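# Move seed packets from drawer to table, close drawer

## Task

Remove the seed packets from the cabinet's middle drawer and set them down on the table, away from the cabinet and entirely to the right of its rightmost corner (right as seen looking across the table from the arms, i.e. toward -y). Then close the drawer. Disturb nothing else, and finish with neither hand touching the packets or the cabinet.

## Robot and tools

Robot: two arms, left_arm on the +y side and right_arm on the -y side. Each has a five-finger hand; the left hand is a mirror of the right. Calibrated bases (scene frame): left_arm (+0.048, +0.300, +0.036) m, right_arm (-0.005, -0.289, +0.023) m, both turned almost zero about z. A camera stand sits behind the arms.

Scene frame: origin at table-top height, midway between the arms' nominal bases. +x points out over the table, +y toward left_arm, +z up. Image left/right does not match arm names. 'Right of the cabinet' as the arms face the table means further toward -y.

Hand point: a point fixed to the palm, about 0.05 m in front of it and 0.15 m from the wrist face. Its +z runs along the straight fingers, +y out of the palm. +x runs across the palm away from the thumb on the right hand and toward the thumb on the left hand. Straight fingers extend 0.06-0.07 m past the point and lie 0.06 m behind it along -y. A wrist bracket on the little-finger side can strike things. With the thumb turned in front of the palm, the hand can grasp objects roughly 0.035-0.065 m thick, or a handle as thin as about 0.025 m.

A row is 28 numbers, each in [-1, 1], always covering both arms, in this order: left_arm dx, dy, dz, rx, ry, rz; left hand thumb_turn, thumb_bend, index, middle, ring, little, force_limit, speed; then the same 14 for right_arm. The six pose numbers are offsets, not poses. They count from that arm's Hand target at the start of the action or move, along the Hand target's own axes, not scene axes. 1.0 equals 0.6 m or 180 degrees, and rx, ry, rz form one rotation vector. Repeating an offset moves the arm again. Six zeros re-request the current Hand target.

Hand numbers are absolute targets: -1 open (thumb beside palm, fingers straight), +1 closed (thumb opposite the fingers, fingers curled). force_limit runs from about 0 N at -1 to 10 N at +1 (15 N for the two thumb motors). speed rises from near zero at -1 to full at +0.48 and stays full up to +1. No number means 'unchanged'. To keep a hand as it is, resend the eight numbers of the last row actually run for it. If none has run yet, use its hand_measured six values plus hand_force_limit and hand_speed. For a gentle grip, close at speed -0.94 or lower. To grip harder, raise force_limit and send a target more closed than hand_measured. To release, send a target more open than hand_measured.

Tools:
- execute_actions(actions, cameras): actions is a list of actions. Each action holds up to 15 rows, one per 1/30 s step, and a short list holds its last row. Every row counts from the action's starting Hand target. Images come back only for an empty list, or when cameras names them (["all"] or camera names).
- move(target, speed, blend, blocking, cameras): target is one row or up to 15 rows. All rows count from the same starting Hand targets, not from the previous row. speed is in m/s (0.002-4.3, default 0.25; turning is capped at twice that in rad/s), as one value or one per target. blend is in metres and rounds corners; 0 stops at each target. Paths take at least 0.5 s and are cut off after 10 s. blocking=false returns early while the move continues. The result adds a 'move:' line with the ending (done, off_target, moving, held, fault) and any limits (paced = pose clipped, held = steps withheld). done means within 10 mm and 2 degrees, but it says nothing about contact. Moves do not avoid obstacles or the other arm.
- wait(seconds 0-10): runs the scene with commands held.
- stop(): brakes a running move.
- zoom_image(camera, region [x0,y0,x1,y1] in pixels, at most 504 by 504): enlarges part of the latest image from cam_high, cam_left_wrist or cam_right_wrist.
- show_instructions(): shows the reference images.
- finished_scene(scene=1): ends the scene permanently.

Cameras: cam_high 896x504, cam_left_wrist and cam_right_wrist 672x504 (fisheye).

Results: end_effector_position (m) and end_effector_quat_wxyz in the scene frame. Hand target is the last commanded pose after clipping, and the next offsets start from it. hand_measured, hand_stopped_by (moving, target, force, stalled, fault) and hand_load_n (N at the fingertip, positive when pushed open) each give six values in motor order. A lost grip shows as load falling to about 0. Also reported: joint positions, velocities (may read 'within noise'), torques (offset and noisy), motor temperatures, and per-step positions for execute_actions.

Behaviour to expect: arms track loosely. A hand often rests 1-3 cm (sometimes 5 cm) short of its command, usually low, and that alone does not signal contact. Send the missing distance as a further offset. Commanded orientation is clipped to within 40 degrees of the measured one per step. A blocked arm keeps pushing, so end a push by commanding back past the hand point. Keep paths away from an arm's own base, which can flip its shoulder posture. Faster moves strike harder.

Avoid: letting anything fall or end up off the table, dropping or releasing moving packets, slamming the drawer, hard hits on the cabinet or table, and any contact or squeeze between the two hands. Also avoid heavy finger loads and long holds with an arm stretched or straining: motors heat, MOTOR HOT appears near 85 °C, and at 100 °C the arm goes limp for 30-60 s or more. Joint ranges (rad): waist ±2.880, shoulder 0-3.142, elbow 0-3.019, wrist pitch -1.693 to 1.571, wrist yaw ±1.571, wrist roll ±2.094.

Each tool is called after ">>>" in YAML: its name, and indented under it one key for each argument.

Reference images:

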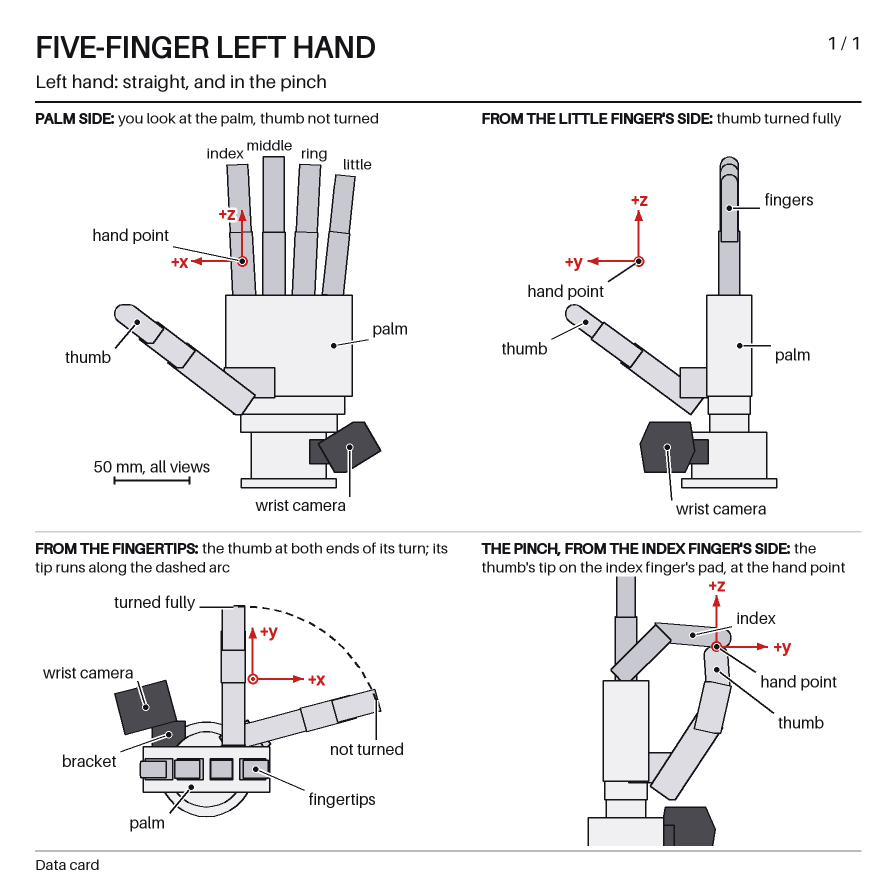

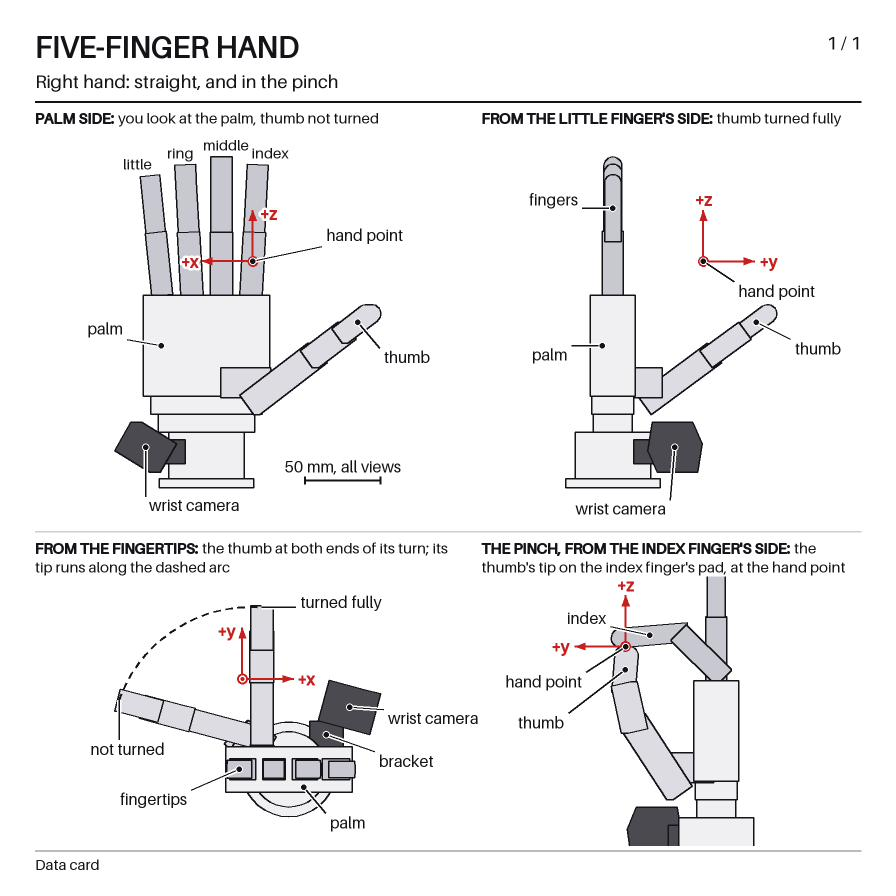

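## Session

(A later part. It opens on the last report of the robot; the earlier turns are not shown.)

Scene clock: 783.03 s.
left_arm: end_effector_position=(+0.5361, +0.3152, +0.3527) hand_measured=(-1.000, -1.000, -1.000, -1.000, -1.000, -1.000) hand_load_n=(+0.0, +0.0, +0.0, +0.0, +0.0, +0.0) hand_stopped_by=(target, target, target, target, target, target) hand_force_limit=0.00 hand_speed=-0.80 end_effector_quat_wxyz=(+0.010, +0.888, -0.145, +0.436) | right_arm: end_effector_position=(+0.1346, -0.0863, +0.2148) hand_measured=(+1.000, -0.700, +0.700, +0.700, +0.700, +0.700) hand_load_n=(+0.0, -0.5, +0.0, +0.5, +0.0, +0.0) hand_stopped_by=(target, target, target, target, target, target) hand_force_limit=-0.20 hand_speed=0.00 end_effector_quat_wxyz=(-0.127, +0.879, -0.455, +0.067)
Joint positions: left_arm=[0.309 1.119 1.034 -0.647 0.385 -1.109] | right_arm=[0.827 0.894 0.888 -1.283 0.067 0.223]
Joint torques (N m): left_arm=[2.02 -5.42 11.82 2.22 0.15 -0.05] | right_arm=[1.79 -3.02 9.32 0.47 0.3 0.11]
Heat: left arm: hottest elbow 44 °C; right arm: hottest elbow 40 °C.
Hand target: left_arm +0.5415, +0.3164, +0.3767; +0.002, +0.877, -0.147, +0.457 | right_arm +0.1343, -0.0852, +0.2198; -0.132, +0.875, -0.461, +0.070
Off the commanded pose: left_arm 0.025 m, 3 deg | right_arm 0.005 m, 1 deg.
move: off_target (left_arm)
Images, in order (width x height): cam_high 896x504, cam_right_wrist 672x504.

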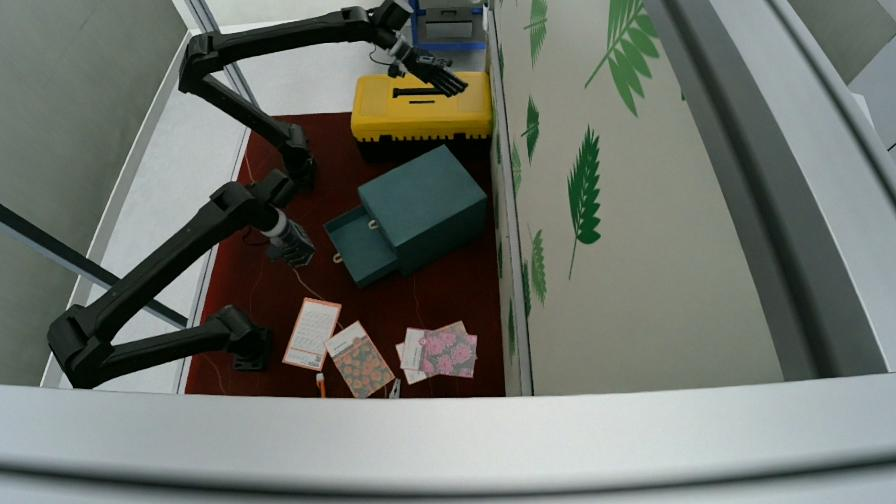

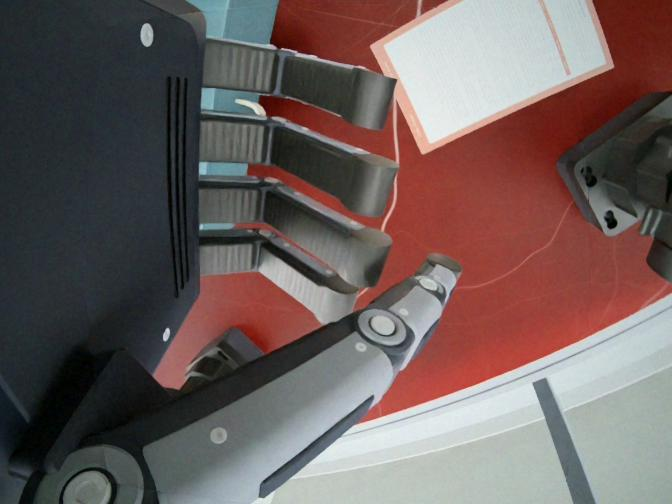

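>>> move:
  target: [0,0,0,0,0,0,-1,-1,-1,-1,-1,-1,0,-0.8,0,0.0977,0.2315,0,0,0,1,-0.7,0.7,0.7,0.7,0.7,-0.2,0]
  speed: 0.15
  cameras: ["cam_high"]

>>> zoom_image:
  camera: "cam_high"
  region: [220, 140, 520, 400]

Scene clock: 787.10 s.
left_arm: end_effector_position=(+0.5361, +0.3152, +0.3527) hand_measured=(-1.000, -1.000, -1.000, -1.000, -1.000, -1.000) hand_load_n=(+0.0, +0.0, +0.0, +0.0, +0.0, +0.0) hand_stopped_by=(target, target, target, target, target, target) hand_force_limit=0.00 hand_speed=-0.80 end_effector_quat_wxyz=(+0.010, +0.888, -0.145, +0.436) | right_arm: end_effector_position=(+0.1193, -0.1027, +0.0661) hand_measured=(+1.000, -0.700, +0.700, +0.700, +0.700, +0.700) hand_load_n=(+0.0, +0.0, +0.0, +0.0, +0.0, +0.0) hand_stopped_by=(target, target, target, target, target, target) hand_force_limit=-0.20 hand_speed=0.00 end_effector_quat_wxyz=(-0.119, +0.876, -0.462, +0.065)
Joint positions: left_arm=[0.309 1.119 1.034 -0.647 0.385 -1.109] | right_arm=[0.829 0.942 0.512 -0.877 0.07 0.239]
Joint torques (N m): left_arm=[1.79 -5.19 11.84 2.26 0.16 -0.07] | right_arm=[2.26 -2.02 8.57 1.4 0.31 0.11]
Heat: left arm: hottest elbow 45 °C; right arm: hottest elbow 40 °C.
Hand target: left_arm +0.5415, +0.3164, +0.3767; +0.002, +0.877, -0.147, +0.457 | right_arm +0.1220, -0.0938, +0.0697; -0.132, +0.875, -0.461, +0.070
Off the commanded pose: left_arm 0.025 m, 3 deg | right_arm 0.010 m, 2 deg.
move: off_target (left_arm)
Images, in order (width x height): cam_high 896x504.

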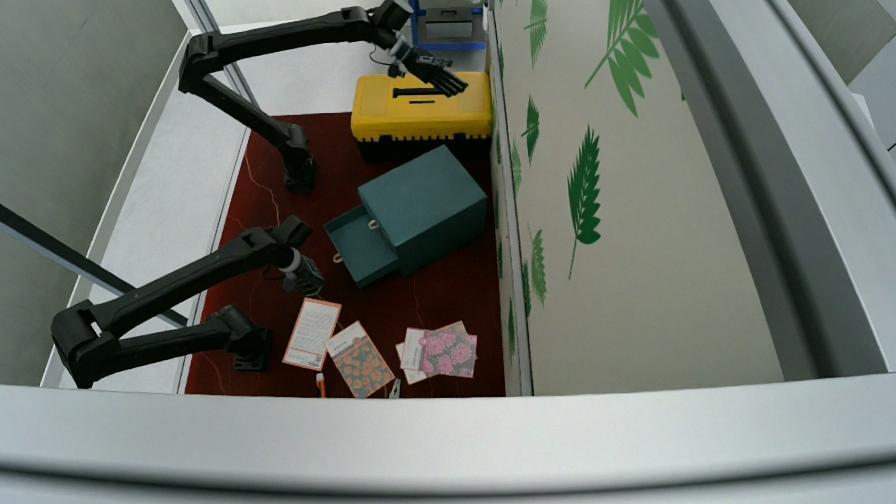

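Scaled by 1.680.

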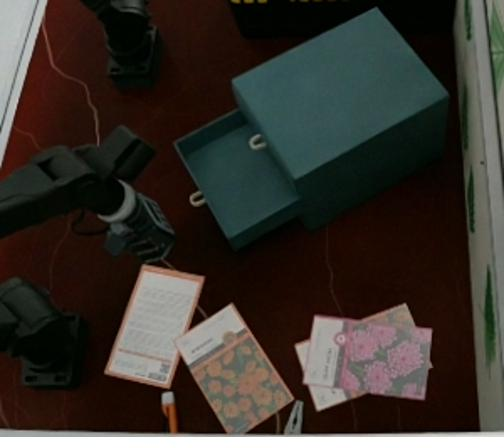

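>>> move:
  target:
    - [0,0,0,0,0,0,-1,-1,-1,-1,-1,-1,0,-0.8,0,-0.0875,0.027,0,0,0,1,-0.7,0.7,0.7,0.7,0.7,-0.2,0]
    - [0,0,0,0,0,0,-1,-1,-1,-1,-1,-1,0,-0.8,0,-0.207,0.064,0,0,0,1,-0.7,0.7,0.7,0.7,0.7,-0.2,0]
  speed: 0.07
  blend: 0.01
  cameras: ["cam_high"]

>>> zoom_image:
  camera: "cam_high"
  region: [220, 140, 520, 400]

Scene clock: 792.50 s.
left_arm: end_effector_position=(+0.5361, +0.3152, +0.3527) hand_measured=(-1.000, -1.000, -1.000, -1.000, -1.000, -1.000) hand_load_n=(+0.0, +0.0, -0.5, +0.0, +0.0, +0.0) hand_stopped_by=(target, target, target, target, target, target) hand_force_limit=0.00 hand_speed=-0.80 end_effector_quat_wxyz=(+0.010, +0.888, -0.145, +0.436) | right_arm: end_effector_position=(+0.2001, -0.0394, +0.0521) hand_measured=(+1.000, -0.700, +0.700, +0.700, +0.700, +0.700) hand_load_n=(+0.0, -0.5, +0.0, +0.0, +0.0, +0.0) hand_stopped_by=(target, target, target, target, target, target) hand_force_limit=-0.20 hand_speed=0.00 end_effector_quat_wxyz=(-0.097, +0.879, -0.463, +0.058)
Joint positions: left_arm=[0.309 1.119 1.034 -0.647 0.385 -1.109] | right_arm=[0.77 1.328 0.745 -0.768 0.055 0.182]
Joint torques (N m): left_arm=[1.85 -5.19 11.84 2.29 0.16 -0.06] | right_arm=[-0.09 -6.95 11.3 1.62 -0.08 -0.19]
Heat: left arm: hottest elbow 45 °C; right arm: hottest elbow 40 °C.
Hand target: left_arm +0.5415, +0.3164, +0.3767; +0.002, +0.877, -0.147, +0.457 | right_arm +0.2293, -0.0203, +0.0698; -0.132, +0.875, -0.461, +0.070
Off the commanded pose: left_arm 0.025 m, 3 deg | right_arm 0.039 m, 4 deg.
move: off_target (left_arm, right_arm)
Images, in order (width x height): cam_high 896x504.

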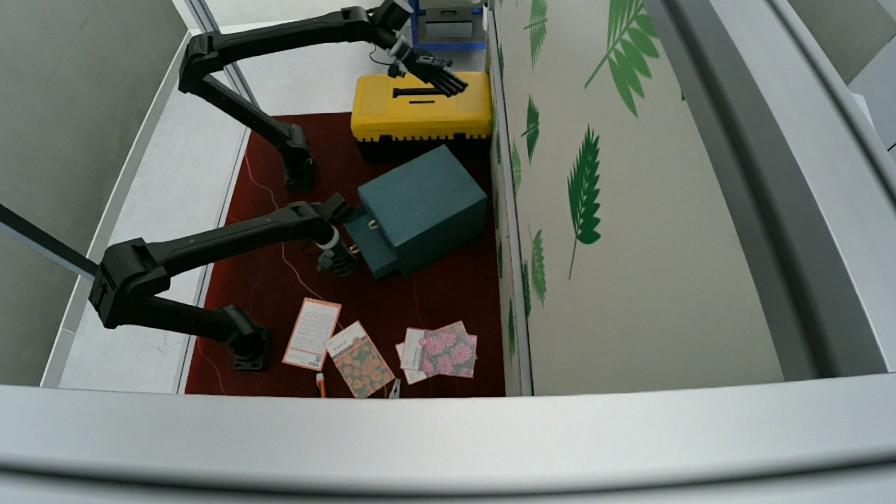

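Scaled by 1.680.

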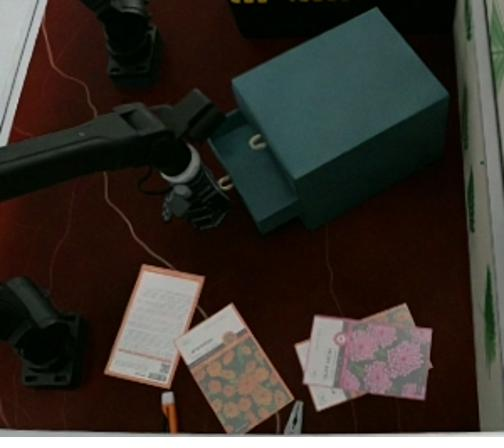

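>>> move:
  target: [0,0,0,0,0,0,-1,-1,-1,-1,-1,-1,0,-0.8,0,-0.0846,0.009,0,0,0,1,-0.7,0.7,0.7,0.7,0.7,-0.2,0]
  speed: 0.05
  cameras: ["cam_high"]

>>> zoom_image:
  camera: "cam_high"
  region: [220, 140, 520, 400]

Scene clock: 796.80 s.
left_arm: end_effector_position=(+0.5361, +0.3152, +0.3527) hand_measured=(-1.000, -1.000, -1.000, -1.000, -1.000, -1.000) hand_load_n=(+0.0, +0.0, +0.0, +0.0, -0.5, +0.0) hand_stopped_by=(target, target, target, target, target, target) hand_force_limit=0.00 hand_speed=-0.80 end_effector_quat_wxyz=(+0.010, +0.888, -0.145, +0.436) | right_arm: end_effector_position=(+0.2435, -0.0056, +0.0606) hand_measured=(+1.000, -0.700, +0.700, +0.700, +0.700, +0.700) hand_load_n=(+0.0, +0.0, +0.0, +0.0, +0.0, +0.0) hand_stopped_by=(target, target, target, target, target, target) hand_force_limit=-0.20 hand_speed=0.00 end_effector_quat_wxyz=(-0.106, +0.878, -0.463, +0.059)
Joint positions: left_arm=[0.309 1.119 1.034 -0.647 0.385 -1.109] | right_arm=[0.75 1.443 0.885 -0.773 0.047 0.163]
Joint torques (N m): left_arm=[2.02 -5.19 11.85 2.26 0.14 -0.05] | right_arm=[-0.15 -9 11.67 0.69 -0.05 -0.21]
Heat: left arm: hottest elbow 45 °C; right arm: hottest elbow 41 °C.
Hand target: left_arm +0.5415, +0.3164, +0.3767; +0.002, +0.877, -0.147, +0.457 | right_arm +0.2706, +0.0080, +0.0796; -0.132, +0.875, -0.461, +0.070
Off the commanded pose: left_arm 0.025 m, 3 deg | right_arm 0.036 m, 3 deg.
move: off_target (left_arm, right_arm)
Images, in order (width x height): cam_high 896x504.

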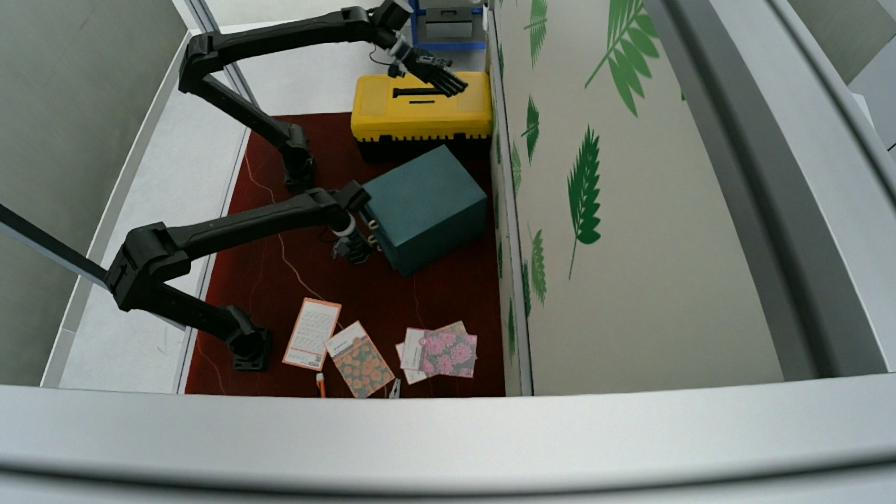

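Scaled by 1.680.

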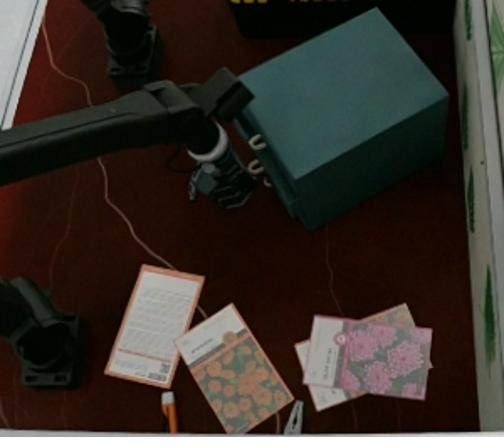

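>>> move:
  target: [0,0,0,0,0,0,-1,-1,-1,-1,-1,-1,0,-0.8,0,-0.031,0.0,0,0,0,1,-0.7,0.7,0.7,0.7,0.7,-0.2,0]
  speed: 0.04
  cameras: ["cam_high","cam_right_wrist"]

>>> zoom_image:
  camera: "cam_high"
  region: [320, 140, 500, 300]

Scene clock: 799.87 s.
left_arm: end_effector_position=(+0.5361, +0.3152, +0.3527) hand_measured=(-1.000, -1.000, -1.000, -1.000, -1.000, -1.000) hand_load_n=(+0.0, +0.0, +0.0, +0.0, +0.0, +0.0) hand_stopped_by=(target, target, target, target, target, target) hand_force_limit=0.00 hand_speed=-0.80 end_effector_quat_wxyz=(+0.010, +0.888, -0.145, +0.436) | right_arm: end_effector_position=(+0.2572, +0.0043, +0.0657) hand_measured=(+1.000, -0.700, +0.700, +0.700, +0.700, +0.700) hand_load_n=(+0.0, +0.0, +0.0, +0.0, +0.0, +0.0) hand_stopped_by=(target, target, target, target, target, target) hand_force_limit=-0.20 hand_speed=0.00 end_effector_quat_wxyz=(-0.105, +0.878, -0.462, +0.059)
Joint positions: left_arm=[0.309 1.119 1.034 -0.647 0.385 -1.109] | right_arm=[0.744 1.479 0.938 -0.793 0.045 0.157]
Joint torques (N m): left_arm=[1.79 -5.01 11.84 2.26 0.16 -0.05] | right_arm=[-0.26 -9.52 11.89 0.77 -0.04 -0.21]
Heat: left arm: hottest elbow 45 °C; right arm: hottest elbow 41 °C.
Hand target: left_arm +0.5415, +0.3164, +0.3767; +0.002, +0.877, -0.147, +0.457 | right_arm +0.2853, +0.0181, +0.0851; -0.132, +0.875, -0.461, +0.070
Off the commanded pose: left_arm 0.025 m, 3 deg | right_arm 0.037 m, 3 deg.
move: off_target (left_arm, right_arm)
Images, in order (width x height): cam_high 896x504, cam_right_wrist 672x504.

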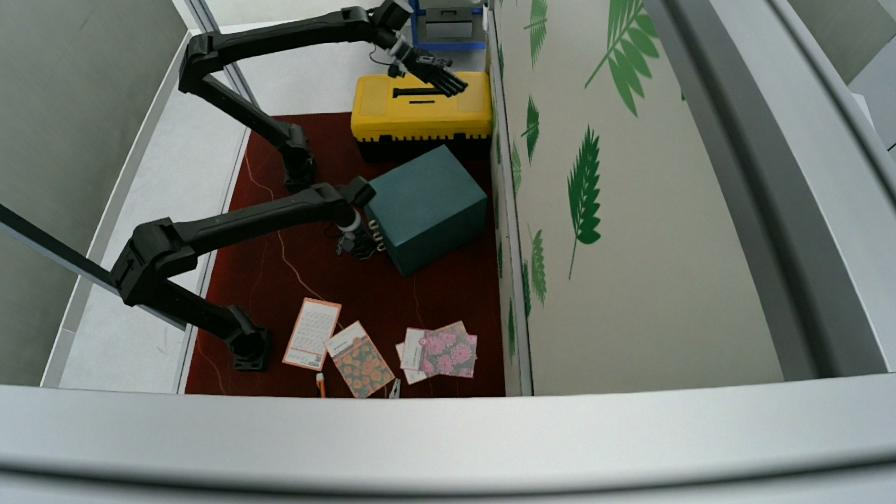

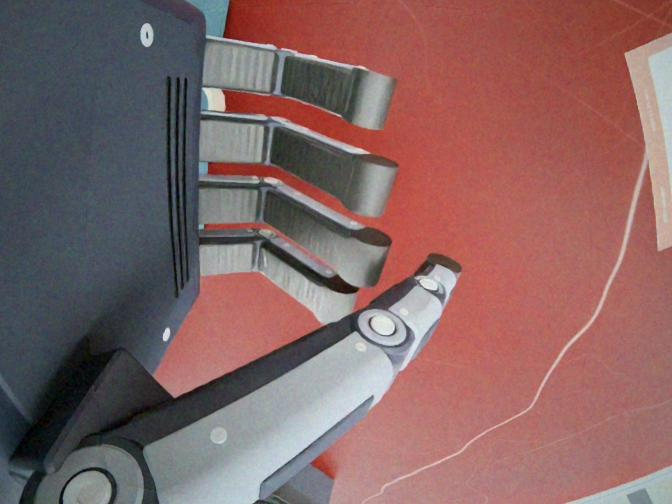

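Scaled by 2.800.

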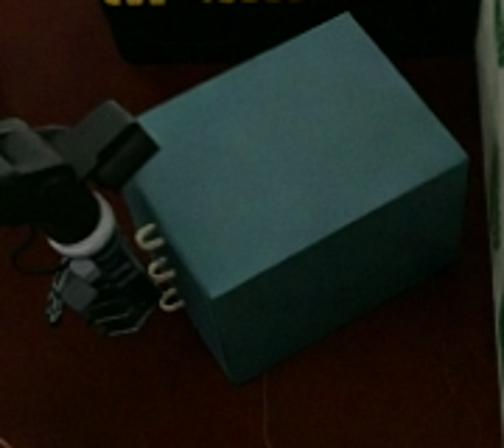

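>>> move:
  target: [0,0,0,0,0,0,-1,-1,-1,-1,-1,-1,0,-0.8,0,-0.0435,0.025,0,0,0,1,-0.7,0.7,0.7,0.7,0.7,-0.2,0]
  speed: 0.04
  cameras: ["cam_high"]

>>> zoom_image:
  camera: "cam_high"
  region: [320, 180, 440, 300]

Scene clock: 802.30 s.
left_arm: end_effector_position=(+0.5361, +0.3152, +0.3527) hand_measured=(-1.000, -1.000, -1.000, -1.000, -1.000, -1.000) hand_load_n=(+0.0, -0.5, +0.0, +0.0, +0.0, +0.0) hand_stopped_by=(target, target, target, target, target, target) hand_force_limit=0.00 hand_speed=-0.80 end_effector_quat_wxyz=(+0.010, +0.888, -0.145, +0.436) | right_arm: end_effector_position=(+0.2586, +0.0052, +0.0512) hand_measured=(+1.000, -0.700, +0.700, +0.700, +0.700, +0.700) hand_load_n=(+0.0, -0.5, +0.0, +0.0, +0.5, +0.0) hand_stopped_by=(target, target, target, target, target, target) hand_force_limit=-0.20 hand_speed=0.00 end_effector_quat_wxyz=(-0.078, +0.881, -0.465, +0.048)
Joint positions: left_arm=[0.309 1.119 1.034 -0.647 0.385 -1.109] | right_arm=[0.741 1.545 0.969 -0.817 0.041 0.157]
Joint torques (N m): left_arm=[1.73 -5.07 11.88 2.24 0.15 -0.05] | right_arm=[-0.73 -9.93 14.24 1.81 0.07 -0.3]
Heat: left arm: hottest elbow 45 °C; right arm: hottest elbow 41 °C.
Hand target: left_arm +0.5415, +0.3164, +0.3767; +0.002, +0.877, -0.147, +0.457 | right_arm +0.3095, +0.0347, +0.0785; -0.132, +0.875, -0.461, +0.070
Off the commanded pose: left_arm 0.025 m, 3 deg | right_arm 0.065 m, 7 deg.
move: off_target (left_arm, right_arm)
Images, in order (width x height): cam_high 896x504.

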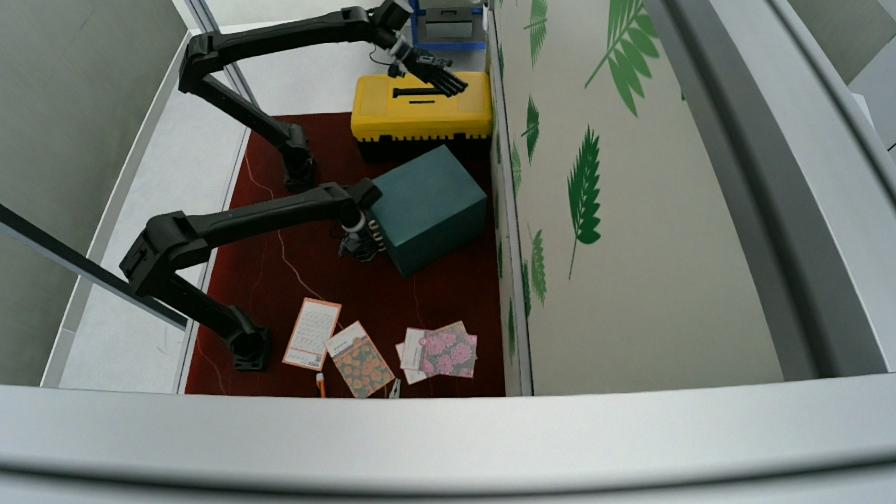

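Scaled by 4.200.

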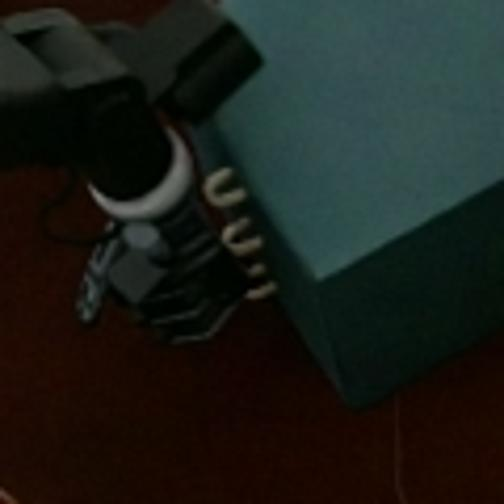

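>>> move:
  target: [0,0,0,0,0,0,-1,-1,-1,-1,-1,-1,0,-0.8,0,0.207,-0.07,0,0,0,1,-0.7,0.7,0.7,0.7,0.7,-0.2,0]
  speed: 0.12
  cameras: ["cam_high"]

>>> zoom_image:
  camera: "cam_high"
  region: [320, 180, 440, 300]

Scene clock: 805.57 s.
left_arm: end_effector_position=(+0.5361, +0.3152, +0.3527) hand_measured=(-1.000, -1.000, -1.000, -1.000, -1.000, -1.000) hand_load_n=(+0.0, +0.0, +0.0, +0.0, +0.0, +0.0) hand_stopped_by=(target, target, target, target, target, target) hand_force_limit=0.00 hand_speed=-0.80 end_effector_quat_wxyz=(+0.010, +0.888, -0.145, +0.436) | right_arm: end_effector_position=(+0.2046, -0.0446, +0.0791) hand_measured=(+1.000, -0.700, +0.700, +0.700, +0.700, +0.700) hand_load_n=(-0.5, +0.0, +0.0, +0.0, +0.0, +0.0) hand_stopped_by=(target, target, target, target, target, target) hand_force_limit=-0.20 hand_speed=0.00 end_effector_quat_wxyz=(-0.130, +0.875, -0.462, +0.068)
Joint positions: left_arm=[0.309 1.119 1.034 -0.647 0.385 -1.109] | right_arm=[0.749 1.229 0.737 -0.788 0.048 0.162]
Joint torques (N m): left_arm=[1.9 -5.3 11.9 2.24 0.14 -0.04] | right_arm=[2.26 -6.59 8.1 0.55 0.29 0.1]
Heat: left arm: hottest elbow 45 °C; right arm: hottest elbow 41 °C.
Hand target: left_arm +0.5415, +0.3164, +0.3767; +0.002, +0.877, -0.147, +0.457 | right_arm +0.2014, -0.0394, +0.0819; -0.132, +0.875, -0.461, +0.070
Off the commanded pose: left_arm 0.025 m, 3 deg | right_arm 0.007 m, 0 deg.
move: off_target (left_arm)
Images, in order (width x height): cam_high 896x504.

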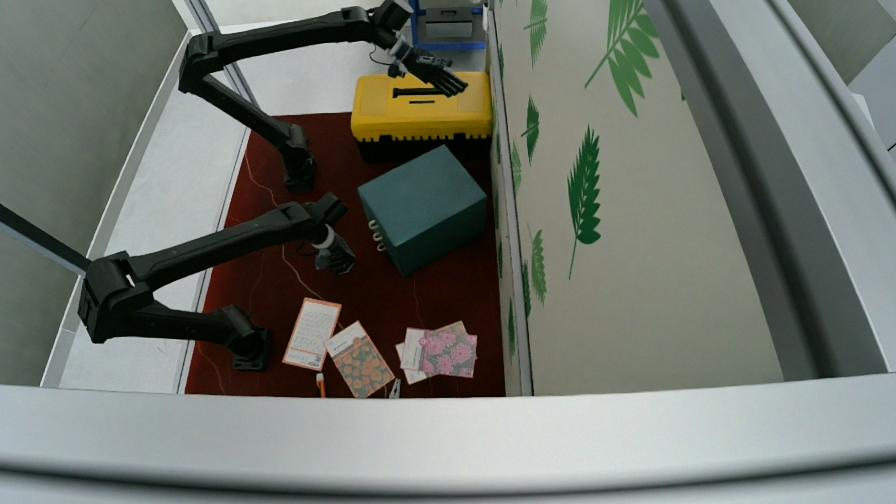

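Scaled by 4.200.

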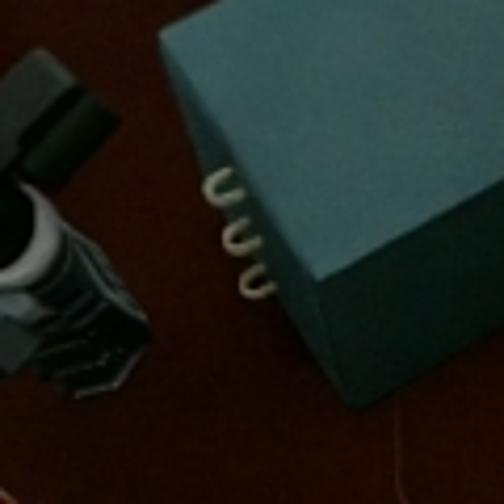

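>>> zoom_image:
  camera: "cam_high"
  region: [260, 270, 500, 400]

Scaled by 2.100.

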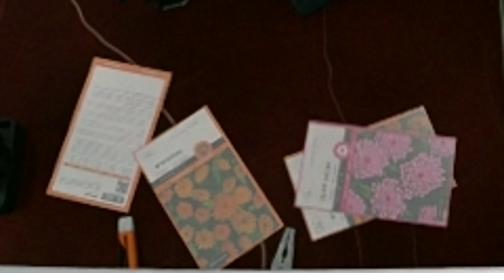

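>>> finished_scene:
  scene: 1

The scene is finished: the task was done.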